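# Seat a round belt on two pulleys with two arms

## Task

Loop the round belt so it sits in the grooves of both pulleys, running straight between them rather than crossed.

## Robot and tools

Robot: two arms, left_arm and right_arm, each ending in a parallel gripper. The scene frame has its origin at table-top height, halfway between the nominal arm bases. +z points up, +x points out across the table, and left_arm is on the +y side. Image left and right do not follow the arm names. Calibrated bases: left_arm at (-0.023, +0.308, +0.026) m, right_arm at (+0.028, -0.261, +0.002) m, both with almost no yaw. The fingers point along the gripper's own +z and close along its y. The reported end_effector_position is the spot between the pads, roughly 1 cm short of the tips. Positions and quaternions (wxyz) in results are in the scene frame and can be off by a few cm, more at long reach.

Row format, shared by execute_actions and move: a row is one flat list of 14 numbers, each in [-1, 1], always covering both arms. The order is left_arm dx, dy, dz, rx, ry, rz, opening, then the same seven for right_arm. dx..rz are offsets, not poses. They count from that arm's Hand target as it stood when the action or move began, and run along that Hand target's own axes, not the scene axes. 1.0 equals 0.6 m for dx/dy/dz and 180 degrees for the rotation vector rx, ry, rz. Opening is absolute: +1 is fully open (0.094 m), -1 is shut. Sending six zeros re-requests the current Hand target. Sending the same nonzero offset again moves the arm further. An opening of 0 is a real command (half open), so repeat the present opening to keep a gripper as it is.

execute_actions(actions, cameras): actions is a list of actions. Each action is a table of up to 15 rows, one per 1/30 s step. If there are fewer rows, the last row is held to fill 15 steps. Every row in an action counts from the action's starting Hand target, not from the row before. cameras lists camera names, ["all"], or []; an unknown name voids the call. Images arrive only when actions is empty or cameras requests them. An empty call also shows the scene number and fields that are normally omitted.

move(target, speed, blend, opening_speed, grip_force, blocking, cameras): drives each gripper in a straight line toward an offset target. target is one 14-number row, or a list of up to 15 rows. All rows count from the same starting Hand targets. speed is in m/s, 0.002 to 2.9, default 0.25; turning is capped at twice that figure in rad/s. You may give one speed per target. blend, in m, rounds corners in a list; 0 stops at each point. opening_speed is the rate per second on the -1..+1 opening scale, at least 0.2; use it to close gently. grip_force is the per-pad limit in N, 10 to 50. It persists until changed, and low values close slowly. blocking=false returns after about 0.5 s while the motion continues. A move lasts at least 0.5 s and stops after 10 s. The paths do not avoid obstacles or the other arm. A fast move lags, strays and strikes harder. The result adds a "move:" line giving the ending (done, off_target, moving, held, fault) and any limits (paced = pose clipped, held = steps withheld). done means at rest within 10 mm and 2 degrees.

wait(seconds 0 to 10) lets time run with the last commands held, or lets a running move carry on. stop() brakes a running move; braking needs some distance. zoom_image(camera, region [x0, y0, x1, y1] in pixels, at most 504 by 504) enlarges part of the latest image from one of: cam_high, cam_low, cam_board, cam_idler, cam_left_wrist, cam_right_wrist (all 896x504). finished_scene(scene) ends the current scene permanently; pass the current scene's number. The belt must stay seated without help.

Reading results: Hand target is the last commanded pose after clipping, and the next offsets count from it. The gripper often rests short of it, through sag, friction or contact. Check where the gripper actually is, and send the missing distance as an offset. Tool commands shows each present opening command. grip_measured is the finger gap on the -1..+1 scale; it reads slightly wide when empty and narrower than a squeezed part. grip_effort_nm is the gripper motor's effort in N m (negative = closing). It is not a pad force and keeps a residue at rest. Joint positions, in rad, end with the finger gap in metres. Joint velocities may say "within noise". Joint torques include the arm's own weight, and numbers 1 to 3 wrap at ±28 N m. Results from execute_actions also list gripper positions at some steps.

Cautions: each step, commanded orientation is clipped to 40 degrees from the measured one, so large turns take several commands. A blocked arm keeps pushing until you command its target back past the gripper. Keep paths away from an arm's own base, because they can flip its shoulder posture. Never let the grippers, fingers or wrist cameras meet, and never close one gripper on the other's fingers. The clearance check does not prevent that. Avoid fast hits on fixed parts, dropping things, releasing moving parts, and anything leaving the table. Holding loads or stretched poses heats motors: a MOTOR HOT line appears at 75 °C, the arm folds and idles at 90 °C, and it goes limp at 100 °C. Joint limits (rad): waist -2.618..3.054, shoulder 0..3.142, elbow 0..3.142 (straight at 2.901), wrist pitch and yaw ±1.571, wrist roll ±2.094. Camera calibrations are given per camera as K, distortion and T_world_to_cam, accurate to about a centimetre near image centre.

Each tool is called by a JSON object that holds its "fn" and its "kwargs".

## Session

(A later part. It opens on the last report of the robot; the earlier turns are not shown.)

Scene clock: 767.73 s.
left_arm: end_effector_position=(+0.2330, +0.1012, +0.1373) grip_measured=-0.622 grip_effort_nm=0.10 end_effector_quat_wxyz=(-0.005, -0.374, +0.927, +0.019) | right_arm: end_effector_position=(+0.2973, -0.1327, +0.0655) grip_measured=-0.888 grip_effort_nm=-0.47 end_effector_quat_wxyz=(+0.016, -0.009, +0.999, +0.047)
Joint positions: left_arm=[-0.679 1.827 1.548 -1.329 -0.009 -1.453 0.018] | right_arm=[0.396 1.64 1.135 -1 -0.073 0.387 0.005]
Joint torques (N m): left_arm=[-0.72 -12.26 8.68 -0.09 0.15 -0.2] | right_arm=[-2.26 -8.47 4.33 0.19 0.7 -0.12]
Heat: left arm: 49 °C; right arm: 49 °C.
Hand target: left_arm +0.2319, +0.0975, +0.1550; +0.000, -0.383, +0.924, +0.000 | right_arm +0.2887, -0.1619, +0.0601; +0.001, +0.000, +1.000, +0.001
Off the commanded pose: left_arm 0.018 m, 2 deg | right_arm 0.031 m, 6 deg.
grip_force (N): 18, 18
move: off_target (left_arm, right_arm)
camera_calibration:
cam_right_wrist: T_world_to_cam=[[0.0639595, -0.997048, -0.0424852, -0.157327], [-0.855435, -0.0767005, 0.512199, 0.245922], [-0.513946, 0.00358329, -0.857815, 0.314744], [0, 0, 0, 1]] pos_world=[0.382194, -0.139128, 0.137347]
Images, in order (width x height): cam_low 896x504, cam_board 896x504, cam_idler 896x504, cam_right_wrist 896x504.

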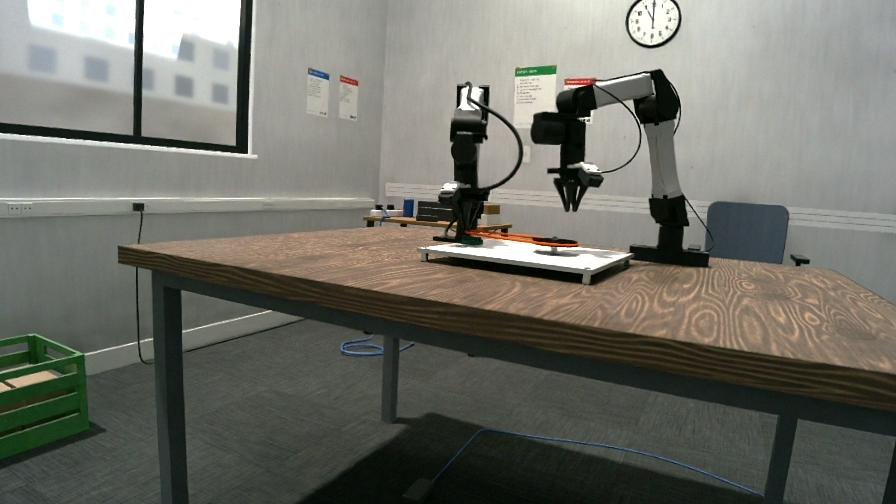

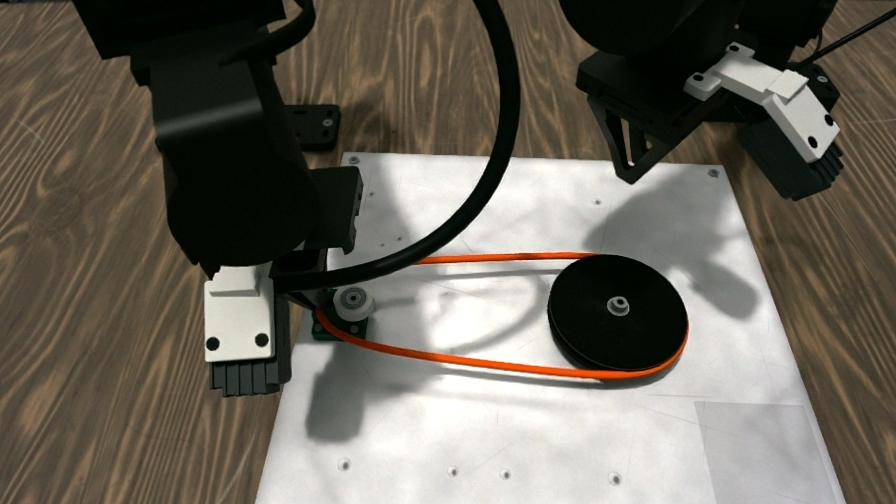

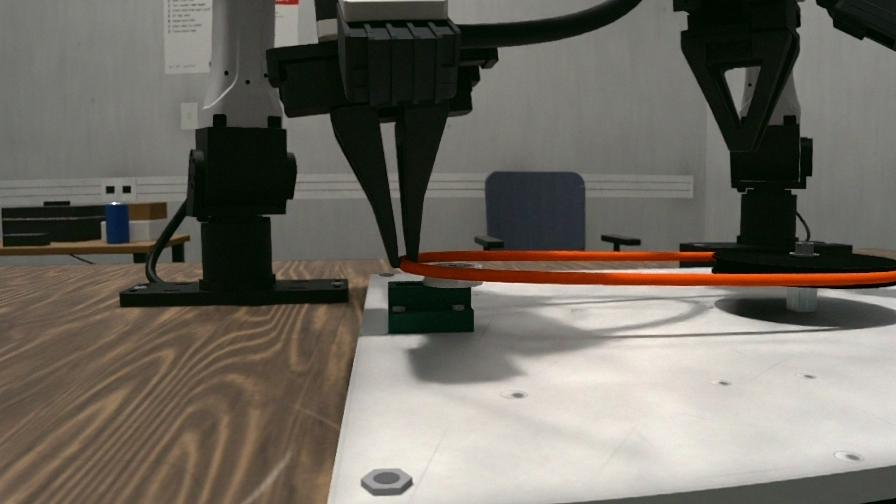

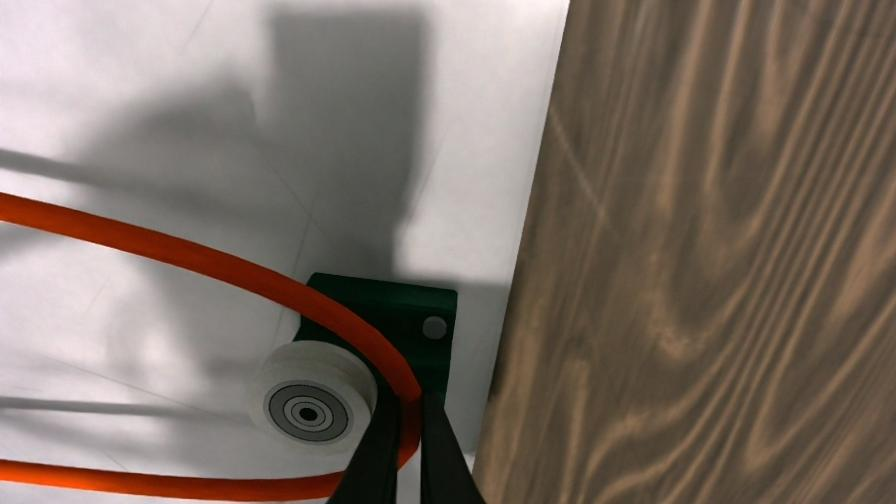

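{"fn": "move", "kwargs": {"target": [0, 0, 0, 0, 0, 0, -0.62, 0, 0, 0.01, 0, 0, 0, -1], "cameras": ["cam_idler","cam_board","cam_right_wrist"], "speed": 0.05}}

{"fn": "zoom_image", "kwargs": {"camera": "cam_idler", "region": [340, 200, 540, 330]}}

{"fn": "zoom_image", "kwargs": {"camera": "cam_board", "region": [260, 200, 460, 380]}}

Scene clock: 777.00 s.
left_arm: end_effector_position=(+0.2330, +0.1012, +0.1373) grip_measured=-0.622 grip_effort_nm=0.10 end_effector_quat_wxyz=(-0.005, -0.374, +0.927, +0.019) | right_arm: end_effector_position=(+0.2975, -0.1326, +0.0614) grip_measured=-0.888 grip_effort_nm=-0.47 end_effector_quat_wxyz=(+0.019, -0.009, +0.999, +0.048)
Joint positions: left_arm=[-0.679 1.827 1.548 -1.329 -0.009 -1.453 0.018] | right_arm=[0.396 1.64 1.118 -0.977 -0.073 0.387 0.005]
Joint torques (N m): left_arm=[-0.58 -12.29 8.38 -0.1 0.14 -0.16] | right_arm=[-2.25 -7.83 4.3 0.21 0.7 -0.13]
Heat: left arm: 50 °C; right arm: 48 °C.
Hand target: left_arm +0.2319, +0.0975, +0.1550; +0.000, -0.383, +0.924, +0.000 | right_arm +0.2887, -0.1619, +0.0541; +0.001, +0.000, +1.000, +0.001
Off the commanded pose: left_arm 0.018 m, 2 deg | right_arm 0.031 m, 6 deg.
grip_force (N): 18, 18
move: off_target (left_arm, right_arm)
camera_calibration:
cam_right_wrist: T_world_to_cam=[[0.0641917, -0.996948, -0.0444228, -0.1573], [-0.858155, -0.0778665, 0.507451, 0.249166], [-0.509361, 0.00554749, -0.860535, 0.310475], [0, 0, 0, 1]] pos_world=[0.382065, -0.139141, 0.133748]
Images, in order (width x height): cam_board 896x504, cam_idler 896x504, cam_right_wrist 896x504.

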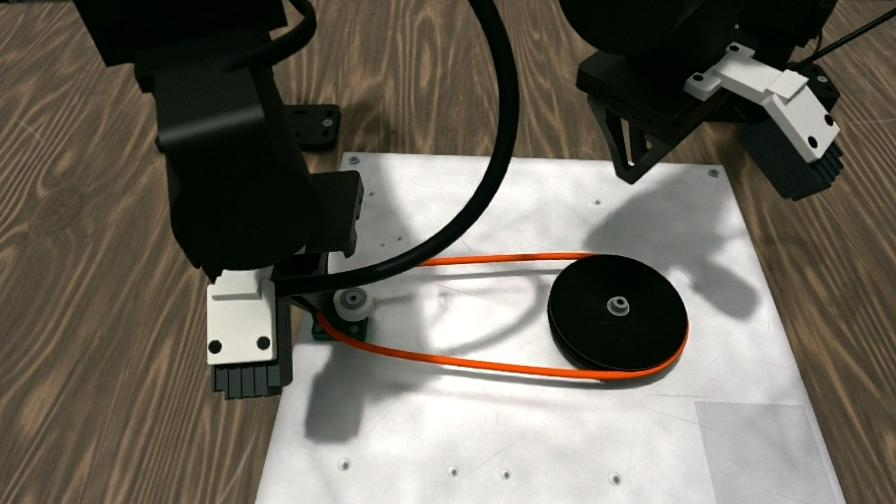

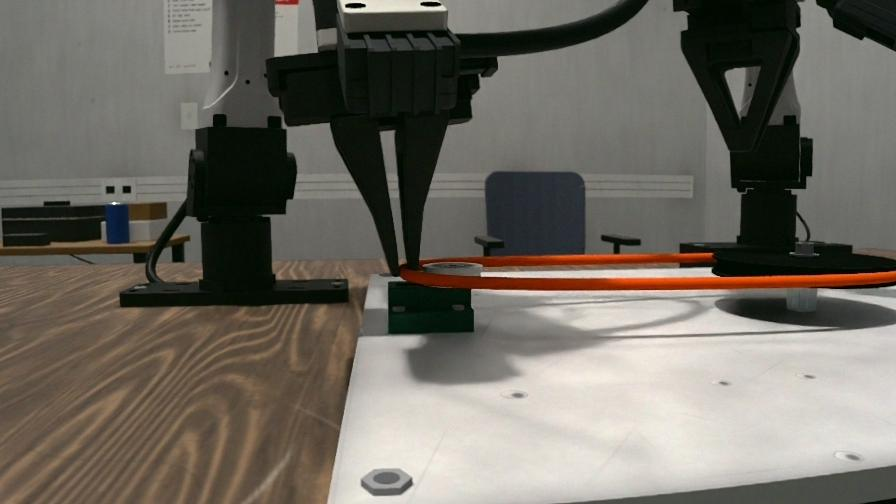

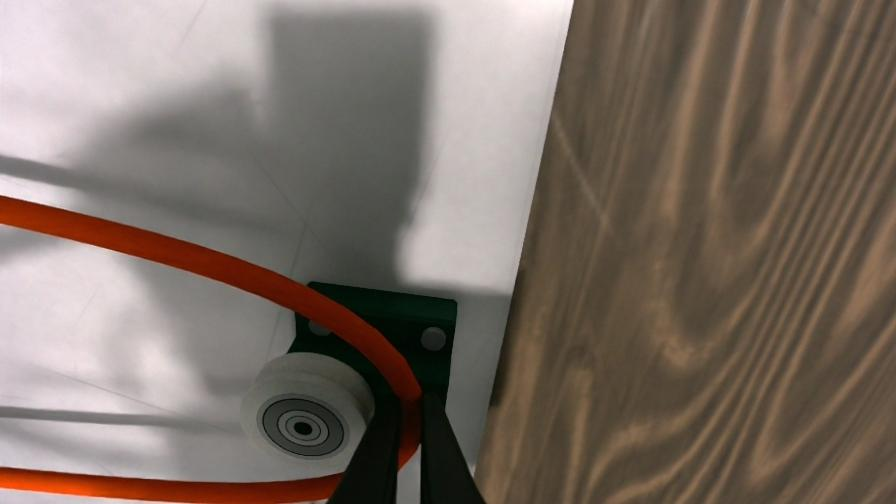

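Scaled by 2.520 from the camera's 896x504 image, which has a finer 1280x720 frame.

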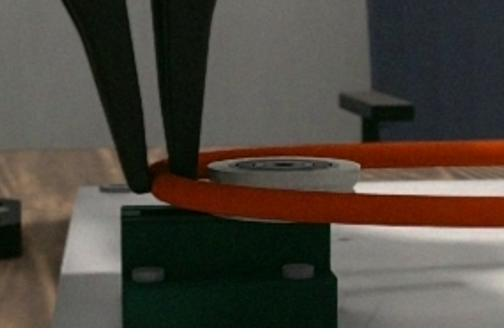

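Scaled by 2.520 from the camera's 896x504 image, which has a finer 1280x720 frame.

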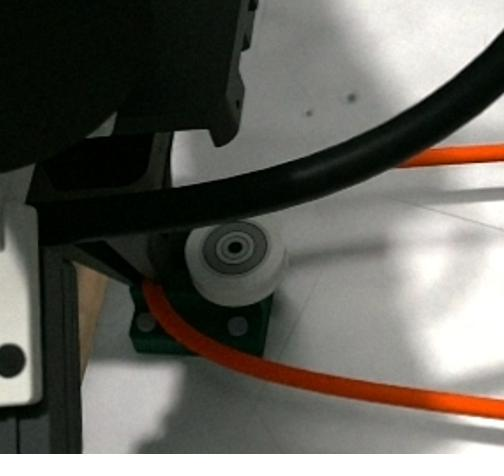

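{"fn": "move", "kwargs": {"target": [[0, 0, 0, 0, 0, 0, -0.62, 0, 0, 0.0045, 0, 0, 0, -1],[0, 0, 0, 0, 0, 0, -0.62, 0, 0, 0.0045, 0, 0, 0, -0.79]], "cameras": ["cam_idler","cam_board","cam_right_wrist"], "speed": 0.05}}

{"fn": "zoom_image", "kwargs": {"camera": "cam_idler", "region": [340, 200, 540, 330]}}

{"fn": "zoom_image", "kwargs": {"camera": "cam_board", "region": [260, 200, 460, 380]}}

Scene clock: 799.23 s.
left_arm: end_effector_position=(+0.2330, +0.1012, +0.1373) grip_measured=-0.622 grip_effort_nm=0.10 end_effector_quat_wxyz=(-0.005, -0.374, +0.927, +0.019) | right_arm: end_effector_position=(+0.2986, -0.1344, +0.0596) grip_measured=-0.792 grip_effort_nm=0.07 end_effector_quat_wxyz=(+0.021, -0.006, +0.999, +0.048)
Joint positions: left_arm=[-0.679 1.827 1.548 -1.329 -0.009 -1.453 0.018] | right_arm=[0.389 1.64 1.11 -0.966 -0.073 0.385 0.01]
Joint torques (N m): left_arm=[-0.88 -11.97 8.49 -0.05 0.14 -0.11] | right_arm=[-1.77 -7.5 4.3 0.21 0.7 -0.12]
Heat: left arm: 51 °C; right arm: 45 °C.
Hand target: left_arm +0.2319, +0.0975, +0.1550; +0.000, -0.383, +0.924, +0.000 | right_arm +0.2887, -0.1619, +0.0514; +0.001, +0.000, +1.000, +0.001
Off the commanded pose: left_arm 0.018 m, 2 deg | right_arm 0.030 m, 6 deg.
grip_force (N): 18, 18
move: off_target (left_arm, right_arm); target 2's new opening was sent with right_arm's hand 0.032 m and 6 deg from that target
camera_calibration:
cam_right_wrist: T_world_to_cam=[[0.0590098, -0.997224, -0.0454103, -0.157654], [-0.860138, -0.0738794, 0.504683, 0.25224], [-0.506637, 0.00927786, -0.86211, 0.309252], [0, 0, 0, 1]] pos_world=[0.382943, -0.14145, 0.132148]
Images, in order (width x height): cam_board 896x504, cam_idler 896x504, cam_right_wrist 896x504.

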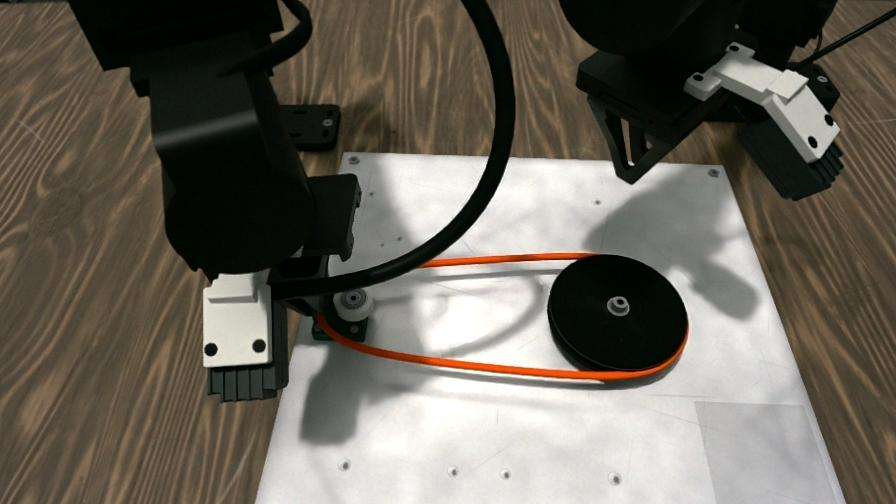

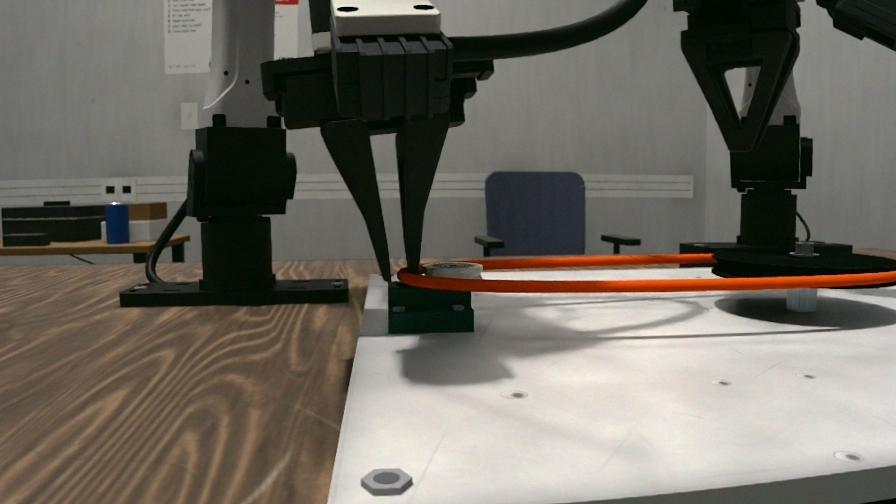

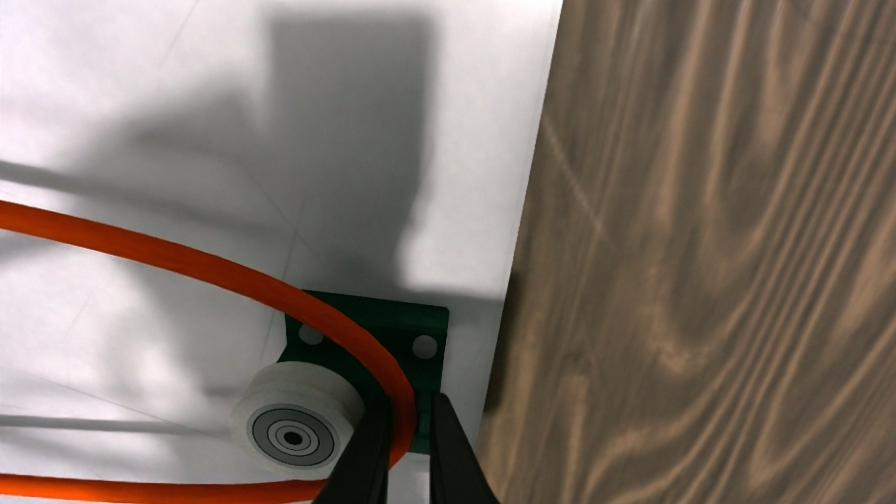

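Scaled by 2.520 from the camera's 896x504 image, which has a finer 1280x720 frame.

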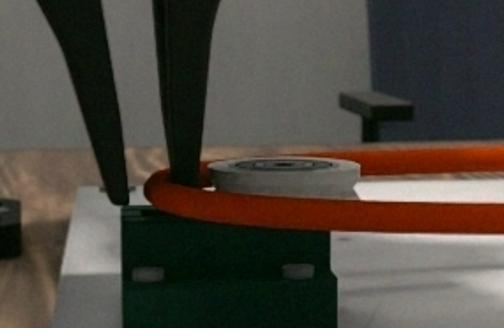

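Scaled by 2.520 from the camera's 896x504 image, which has a finer 1280x720 frame.

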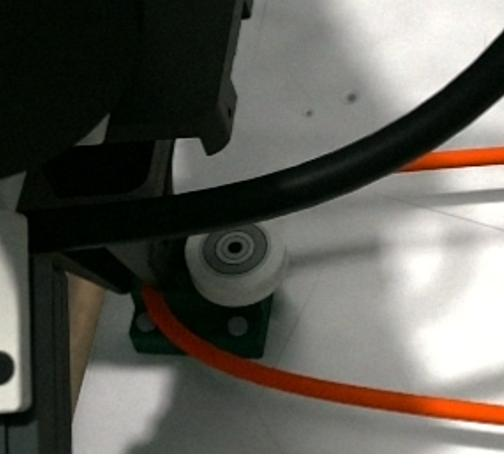

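{"fn": "move", "kwargs": {"target": [0, 0, 0, 0, 0, 0, -0.62, 0, 0, -0.0667, 0, 0, 0, -0.79], "cameras": ["all"], "speed": 0.1}}

{"fn": "zoom_image", "kwargs": {"camera": "cam_idler", "region": [340, 200, 540, 330]}}

{"fn": "zoom_image", "kwargs": {"camera": "cam_board", "region": [260, 200, 460, 380]}}

{"fn": "zoom_image", "kwargs": {"camera": "cam_low", "region": [440, 200, 600, 280]}}

Scene clock: 813.37 s.
left_arm: end_effector_position=(+0.2330, +0.1012, +0.1373) grip_measured=-0.622 grip_effort_nm=0.10 end_effector_quat_wxyz=(-0.005, -0.374, +0.927, +0.019) | right_arm: end_effector_position=(+0.2984, -0.1344, +0.0802) grip_measured=-0.792 grip_effort_nm=0.07 end_effector_quat_wxyz=(+0.014, -0.006, +0.999, +0.045)
Joint positions: left_arm=[-0.679 1.827 1.548 -1.329 -0.009 -1.453 0.018] | right_arm=[0.389 1.634 1.189 -1.066 -0.073 0.385 0.01]
Joint torques (N m): left_arm=[-0.58 -12.07 8.51 -0.06 0.11 -0.12] | right_arm=[-1.76 -10.47 8.02 -0.37 0.7 -0.11]
Heat: left arm: 51 °C; right arm: 45 °C.
Hand target: left_arm +0.2319, +0.0975, +0.1550; +0.000, -0.383, +0.924, +0.000 | right_arm +0.2887, -0.1619, +0.0914; +0.001, +0.000, +1.000, +0.001
Off the commanded pose: left_arm 0.018 m, 2 deg | right_arm 0.031 m, 5 deg.
grip_force (N): 18, 18
move: off_target (left_arm, right_arm)
camera_calibration:
cam_left_wrist: T_world_to_cam=[[0.733069, -0.680032, 0.0128681, -0.112552], [-0.588145, -0.624286, 0.514152, 0.17037], [-0.341607, -0.384478, -0.857602, 0.333538], [0, 0, 0, 1]] pos_world=[0.296649, 0.158059, 0.199895]
cam_right_wrist: T_world_to_cam=[[0.0583726, -0.997473, -0.0405069, -0.157022], [-0.853009, -0.0709159, 0.517055, 0.238952], [-0.518621, 0.00437092, -0.854993, 0.329192], [0, 0, 0, 1]] pos_world=[0.38372, -0.141118, 0.151545]

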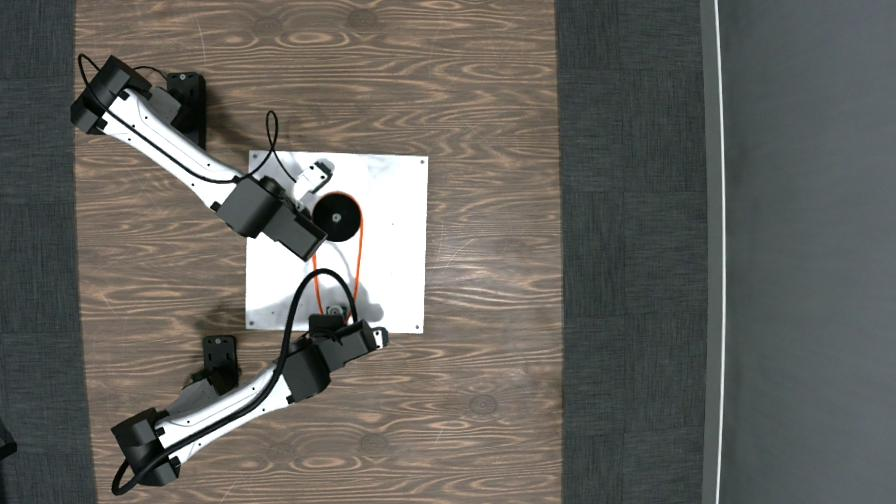

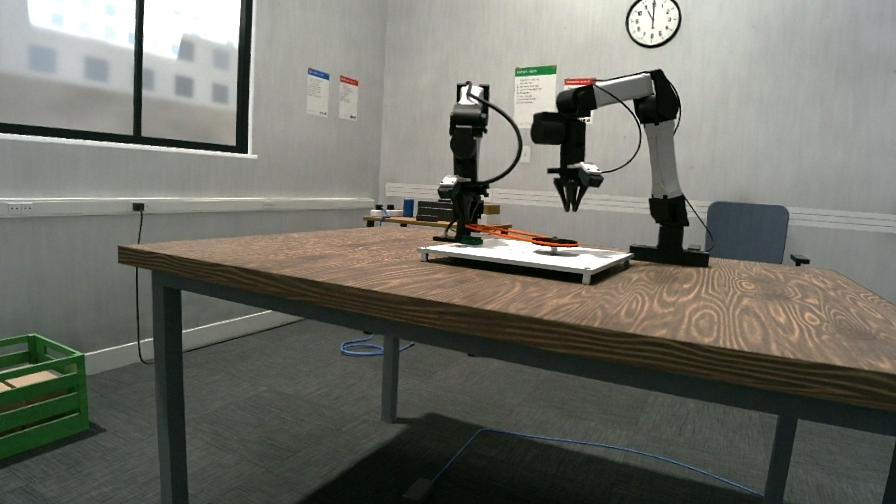

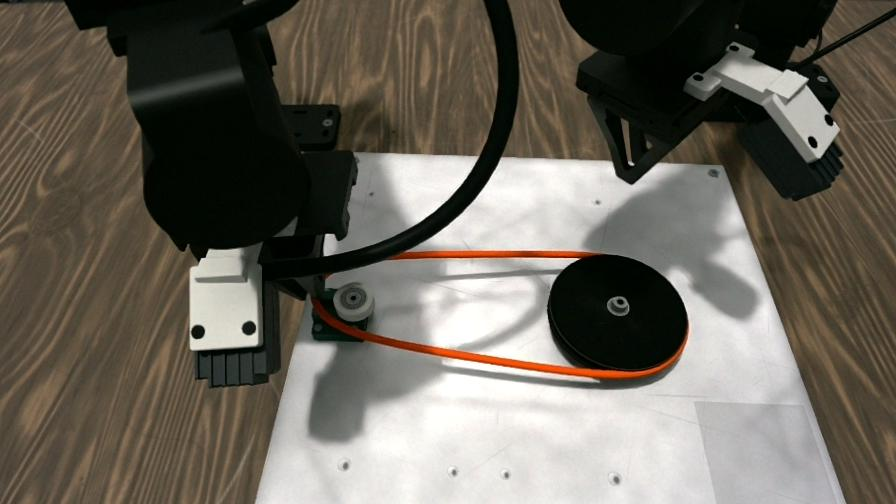

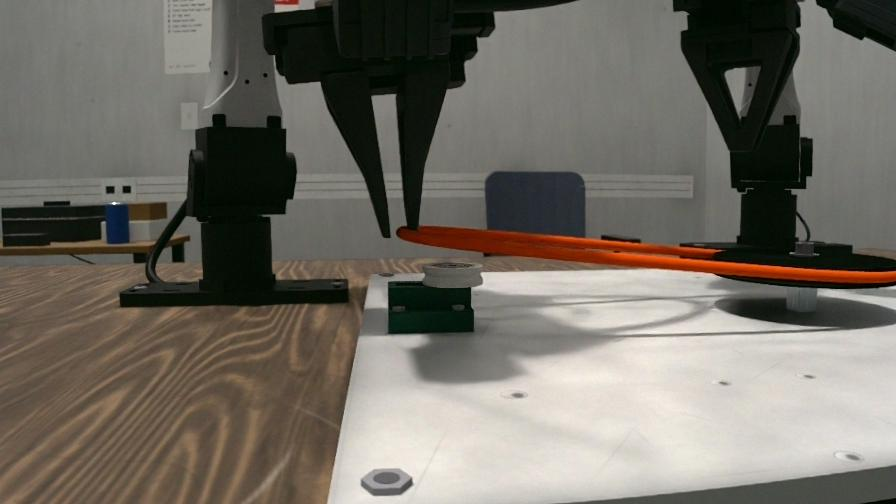

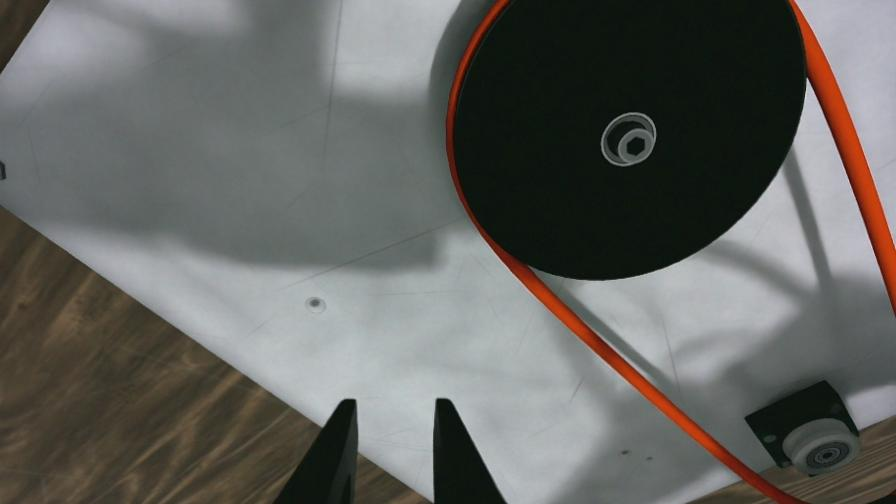

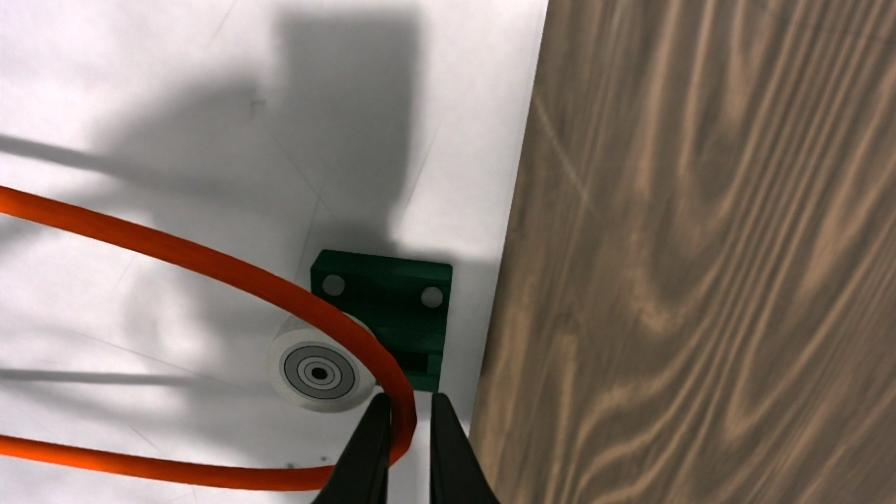

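Scaled by 2.520 from the camera's 896x504 image, which has a finer 1280x720 frame.

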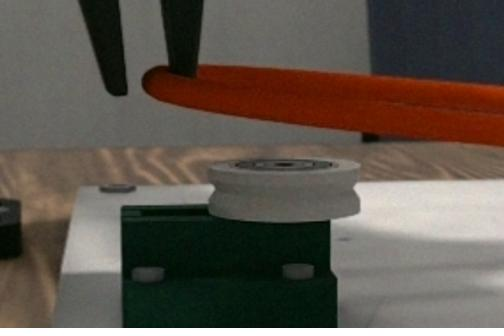

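Scaled by 2.520 from the camera's 896x504 image, which has a finer 1280x720 frame.

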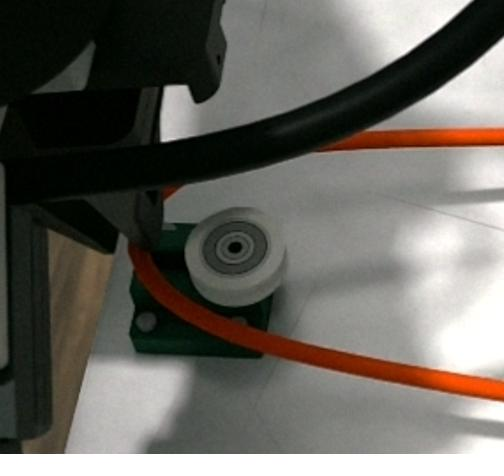

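Scaled by 3.150 from the camera's 896x504 image, which has a finer 1280x720 frame.

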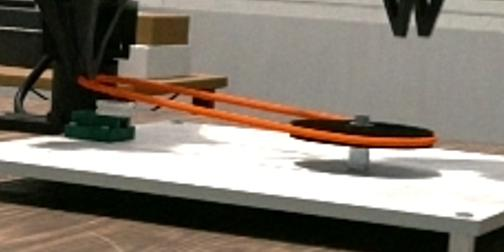

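{"fn": "move", "kwargs": {"target": [[0, 0, 0, 0, 0, 0, -0.62, 0, 0, 0.0667, 0, 0, 0, -0.79],[0, 0, 0, 0, 0, 0, -0.62, -0.0483, 0.02, 0.0667, 0, 0, -0.139, -0.79]], "cameras": ["all"], "speed": 0.06}}

{"fn": "zoom_image", "kwargs": {"camera": "cam_idler", "region": [340, 200, 540, 330]}}

{"fn": "zoom_image", "kwargs": {"camera": "cam_board", "region": [260, 200, 460, 380]}}

Scene clock: 869.83 s.
left_arm: end_effector_position=(+0.2330, +0.1012, +0.1373) grip_measured=-0.622 grip_effort_nm=0.10 end_effector_quat_wxyz=(-0.005, -0.374, +0.927, +0.019) | right_arm: end_effector_position=(+0.3131, -0.1292, +0.0561) grip_measured=-0.792 grip_effort_nm=0.06 end_effector_quat_wxyz=(+0.015, -0.218, +0.975, +0.040)
Joint positions: left_arm=[-0.679 1.827 1.548 -1.329 -0.009 -1.453 0.018] | right_arm=[0.386 1.73 1.198 -0.996 -0.073 -0.046 0.01]
Joint torques (N m): left_arm=[-0.75 -12.15 8.31 -0.03 0.16 -0.14] | right_arm=[-1.54 -6.09 7.68 0.2 0.66 -0.14]
Heat: left arm: 53 °C; right arm: 44 °C.
Hand target: left_arm +0.2319, +0.0975, +0.1550; +0.000, -0.383, +0.924, +0.000 | right_arm +0.3178, -0.1500, +0.0515; +0.001, -0.216, +0.976, +0.000
Off the commanded pose: left_arm 0.018 m, 2 deg | right_arm 0.022 m, 5 deg.
grip_force (N): 18, 18
move: off_target (left_arm, right_arm)
camera_calibration:
cam_left_wrist: T_world_to_cam=[[0.733069, -0.680032, 0.0128681, -0.112552], [-0.588145, -0.624286, 0.514152, 0.17037], [-0.341607, -0.384478, -0.857602, 0.333538], [0, 0, 0, 1]] pos_world=[0.296649, 0.158059, 0.199895]
cam_right_wrist: T_world_to_cam=[[0.466664, -0.884199, -0.0204032, -0.267931], [-0.759708, -0.412558, 0.502633, 0.191763], [-0.452845, -0.21906, -0.864259, 0.267308], [0, 0, 0, 1]] pos_world=[0.391767, -0.0992339, 0.12917]

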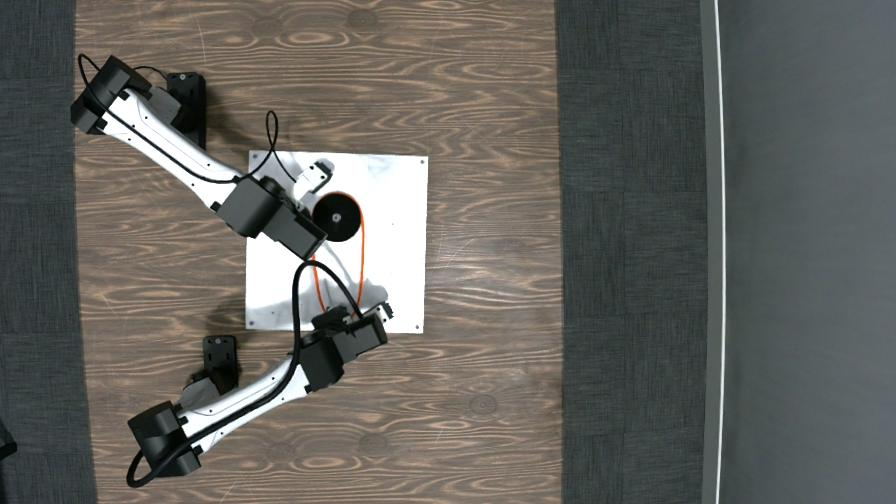

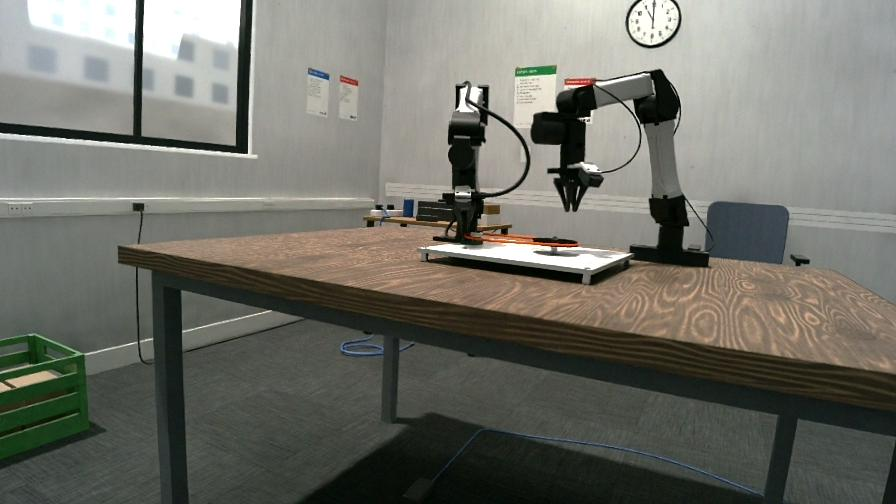

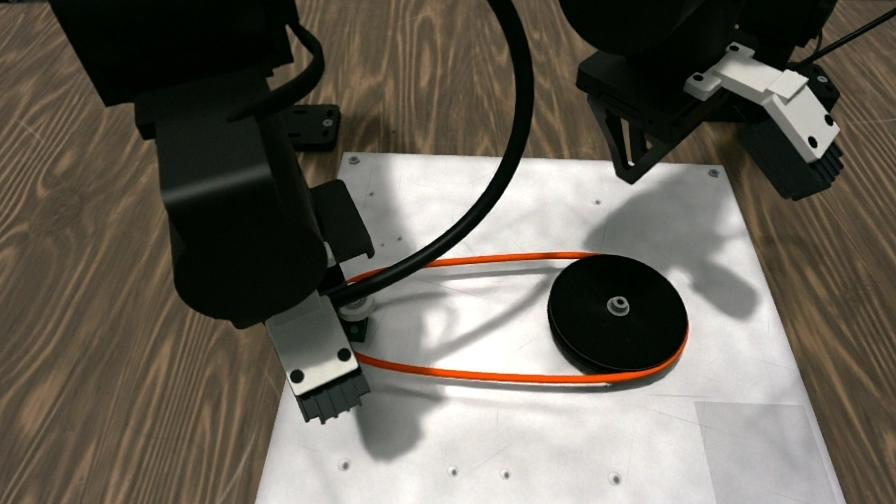

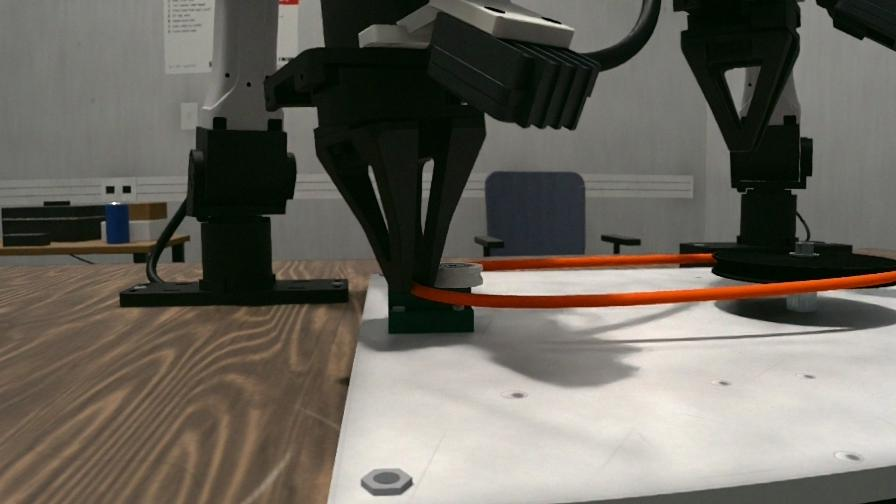

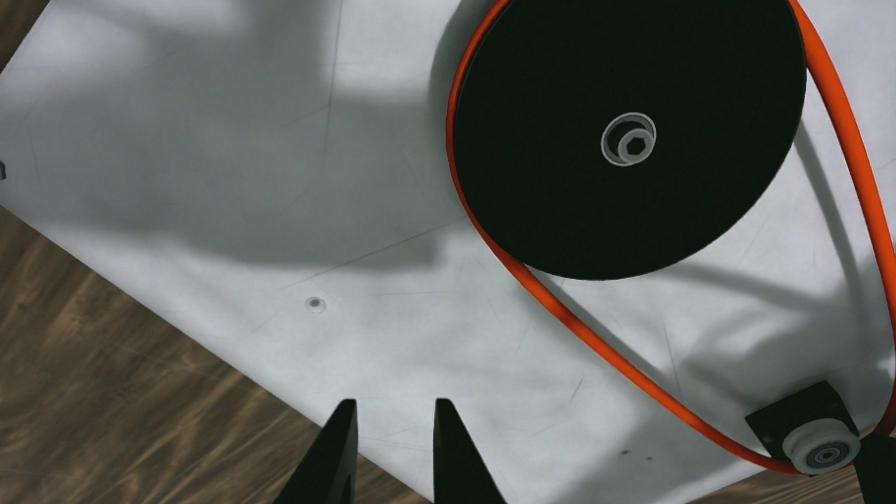

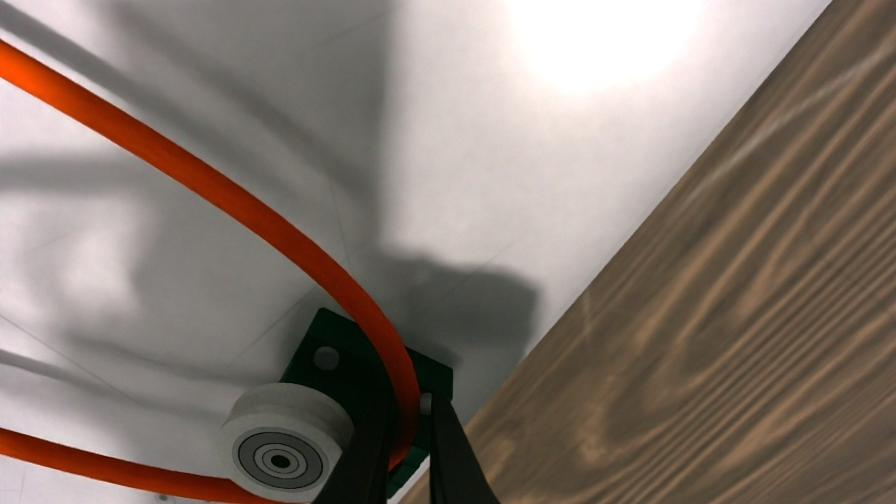

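Scaled by 2.520 from the camera's 896x504 image, which has a finer 1280x720 frame.

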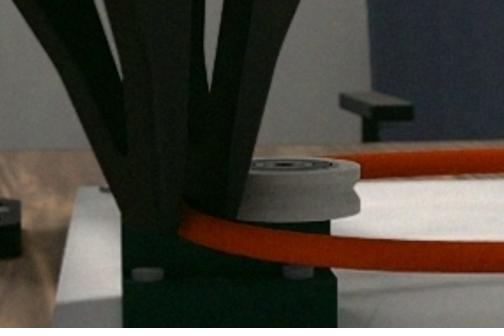

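Scaled by 2.520 from the camera's 896x504 image, which has a finer 1280x720 frame.

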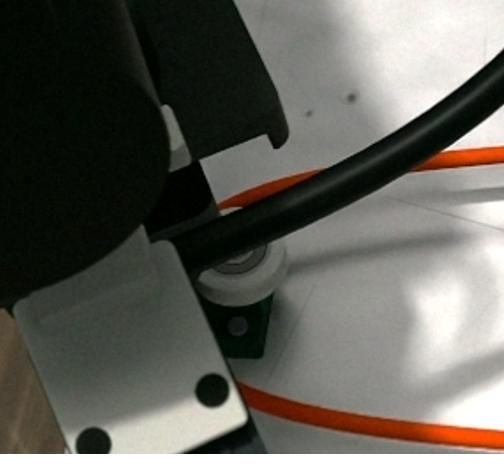

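{"fn": "move", "kwargs": {"target": [0, 0, 0, 0, 0, 0, -0.62, -0.0373, 0.0523, -0.006, 0, 0, -0.139, -0.79], "cameras": ["all"], "speed": 0.06}}

{"fn": "zoom_image", "kwargs": {"camera": "cam_idler", "region": [340, 200, 540, 330]}}

{"fn": "zoom_image", "kwargs": {"camera": "cam_board", "region": [260, 200, 460, 380]}}

Scene clock: 893.97 s.
left_arm: end_effector_position=(+0.2330, +0.1012, +0.1373) grip_measured=-0.622 grip_effort_nm=0.10 end_effector_quat_wxyz=(-0.005, -0.374, +0.927, +0.019) | right_arm: end_effector_position=(+0.3232, -0.1103, +0.0549) grip_measured=-0.792 grip_effort_nm=0.07 end_effector_quat_wxyz=(+0.011, -0.410, +0.912, +0.014)
Joint positions: left_arm=[-0.679 1.827 1.548 -1.329 -0.009 -1.453 0.018] | right_arm=[0.451 1.812 1.296 -1.032 -0.027 -0.388 0.01]
Joint torques (N m): left_arm=[-0.8 -12.05 8.35 -0.05 0.11 -0.19] | right_arm=[1.05 -7.56 8.54 0.18 0.29 -0.13]
Heat: left arm: 53 °C; right arm: 43 °C.
Hand target: left_arm +0.2319, +0.0975, +0.1550; +0.000, -0.383, +0.924, +0.000 | right_arm +0.3248, -0.1121, +0.0551; +0.001, -0.423, +0.906, +0.000
Off the commanded pose: left_arm 0.018 m, 2 deg | right_arm 0.002 m, 3 deg.
grip_force (N): 18, 18
move: off_target (left_arm, right_arm)
camera_calibration:
cam_left_wrist: T_world_to_cam=[[0.733069, -0.680032, 0.0128681, -0.112552], [-0.588145, -0.624286, 0.514152, 0.17037], [-0.341607, -0.384478, -0.857602, 0.333538], [0, 0, 0, 1]] pos_world=[0.296649, 0.158059, 0.199895]
cam_right_wrist: T_world_to_cam=[[0.777327, -0.628208, 0.0334317, -0.331083], [-0.551292, -0.654627, 0.517244, 0.112938], [-0.303051, -0.420498, -0.855185, 0.203863], [0, 0, 0, 1]] pos_world=[0.381403, -0.0483327, 0.126993]

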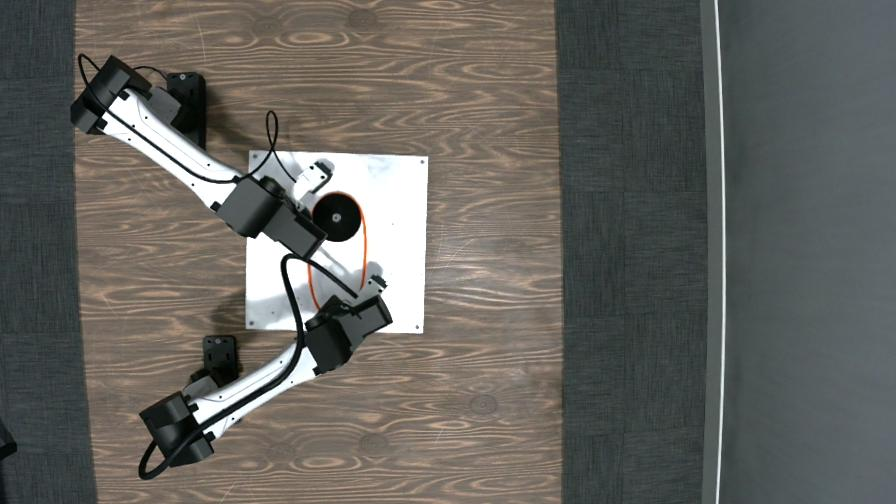

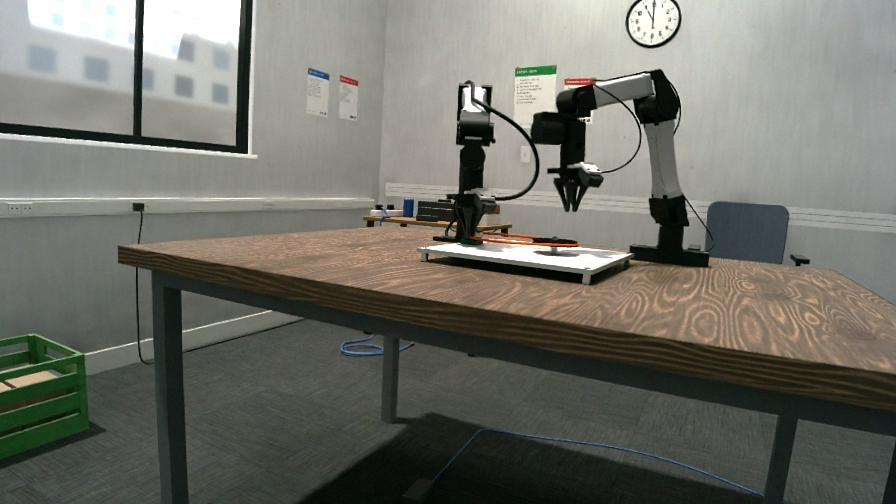

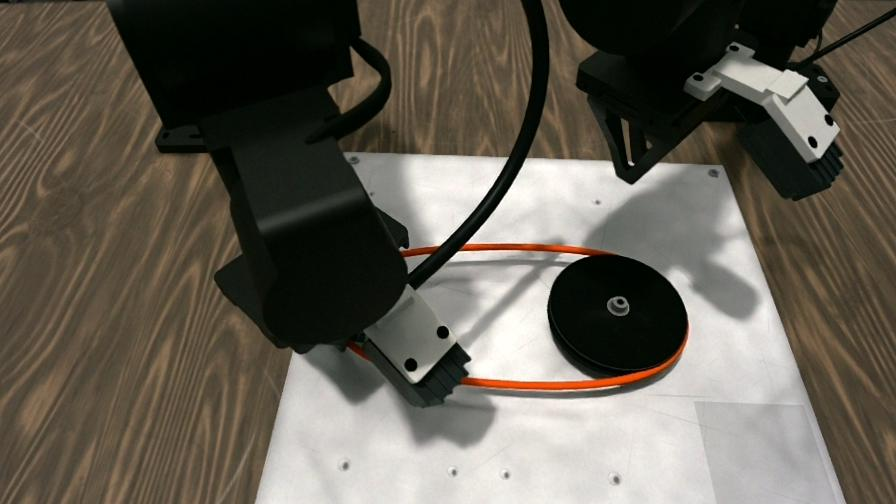

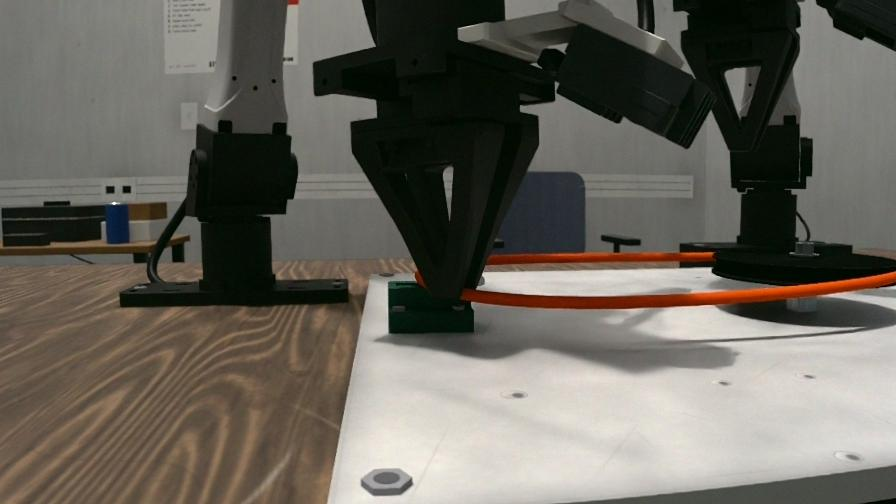

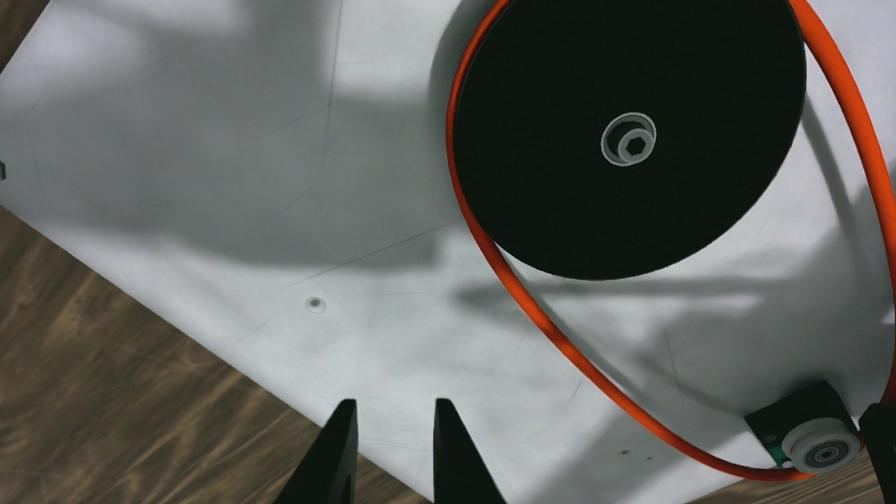

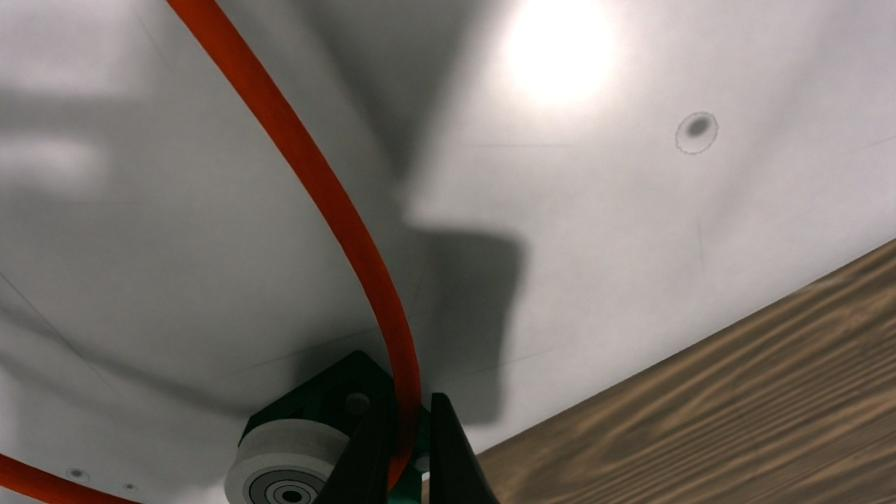

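Scaled by 2.520 from the camera's 896x504 image, which has a finer 1280x720 frame.

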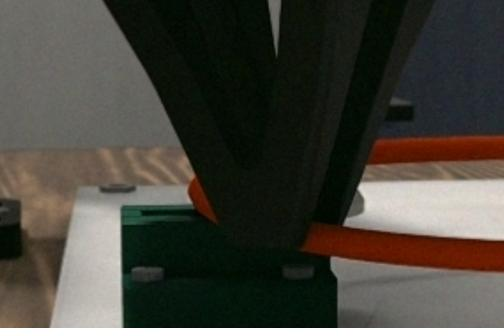

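Scaled by 2.520 from the camera's 896x504 image, which has a finer 1280x720 frame.

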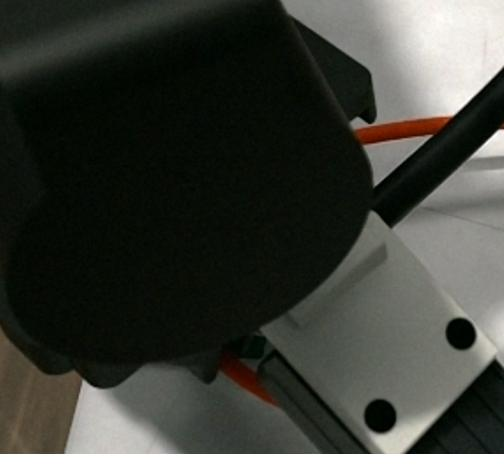

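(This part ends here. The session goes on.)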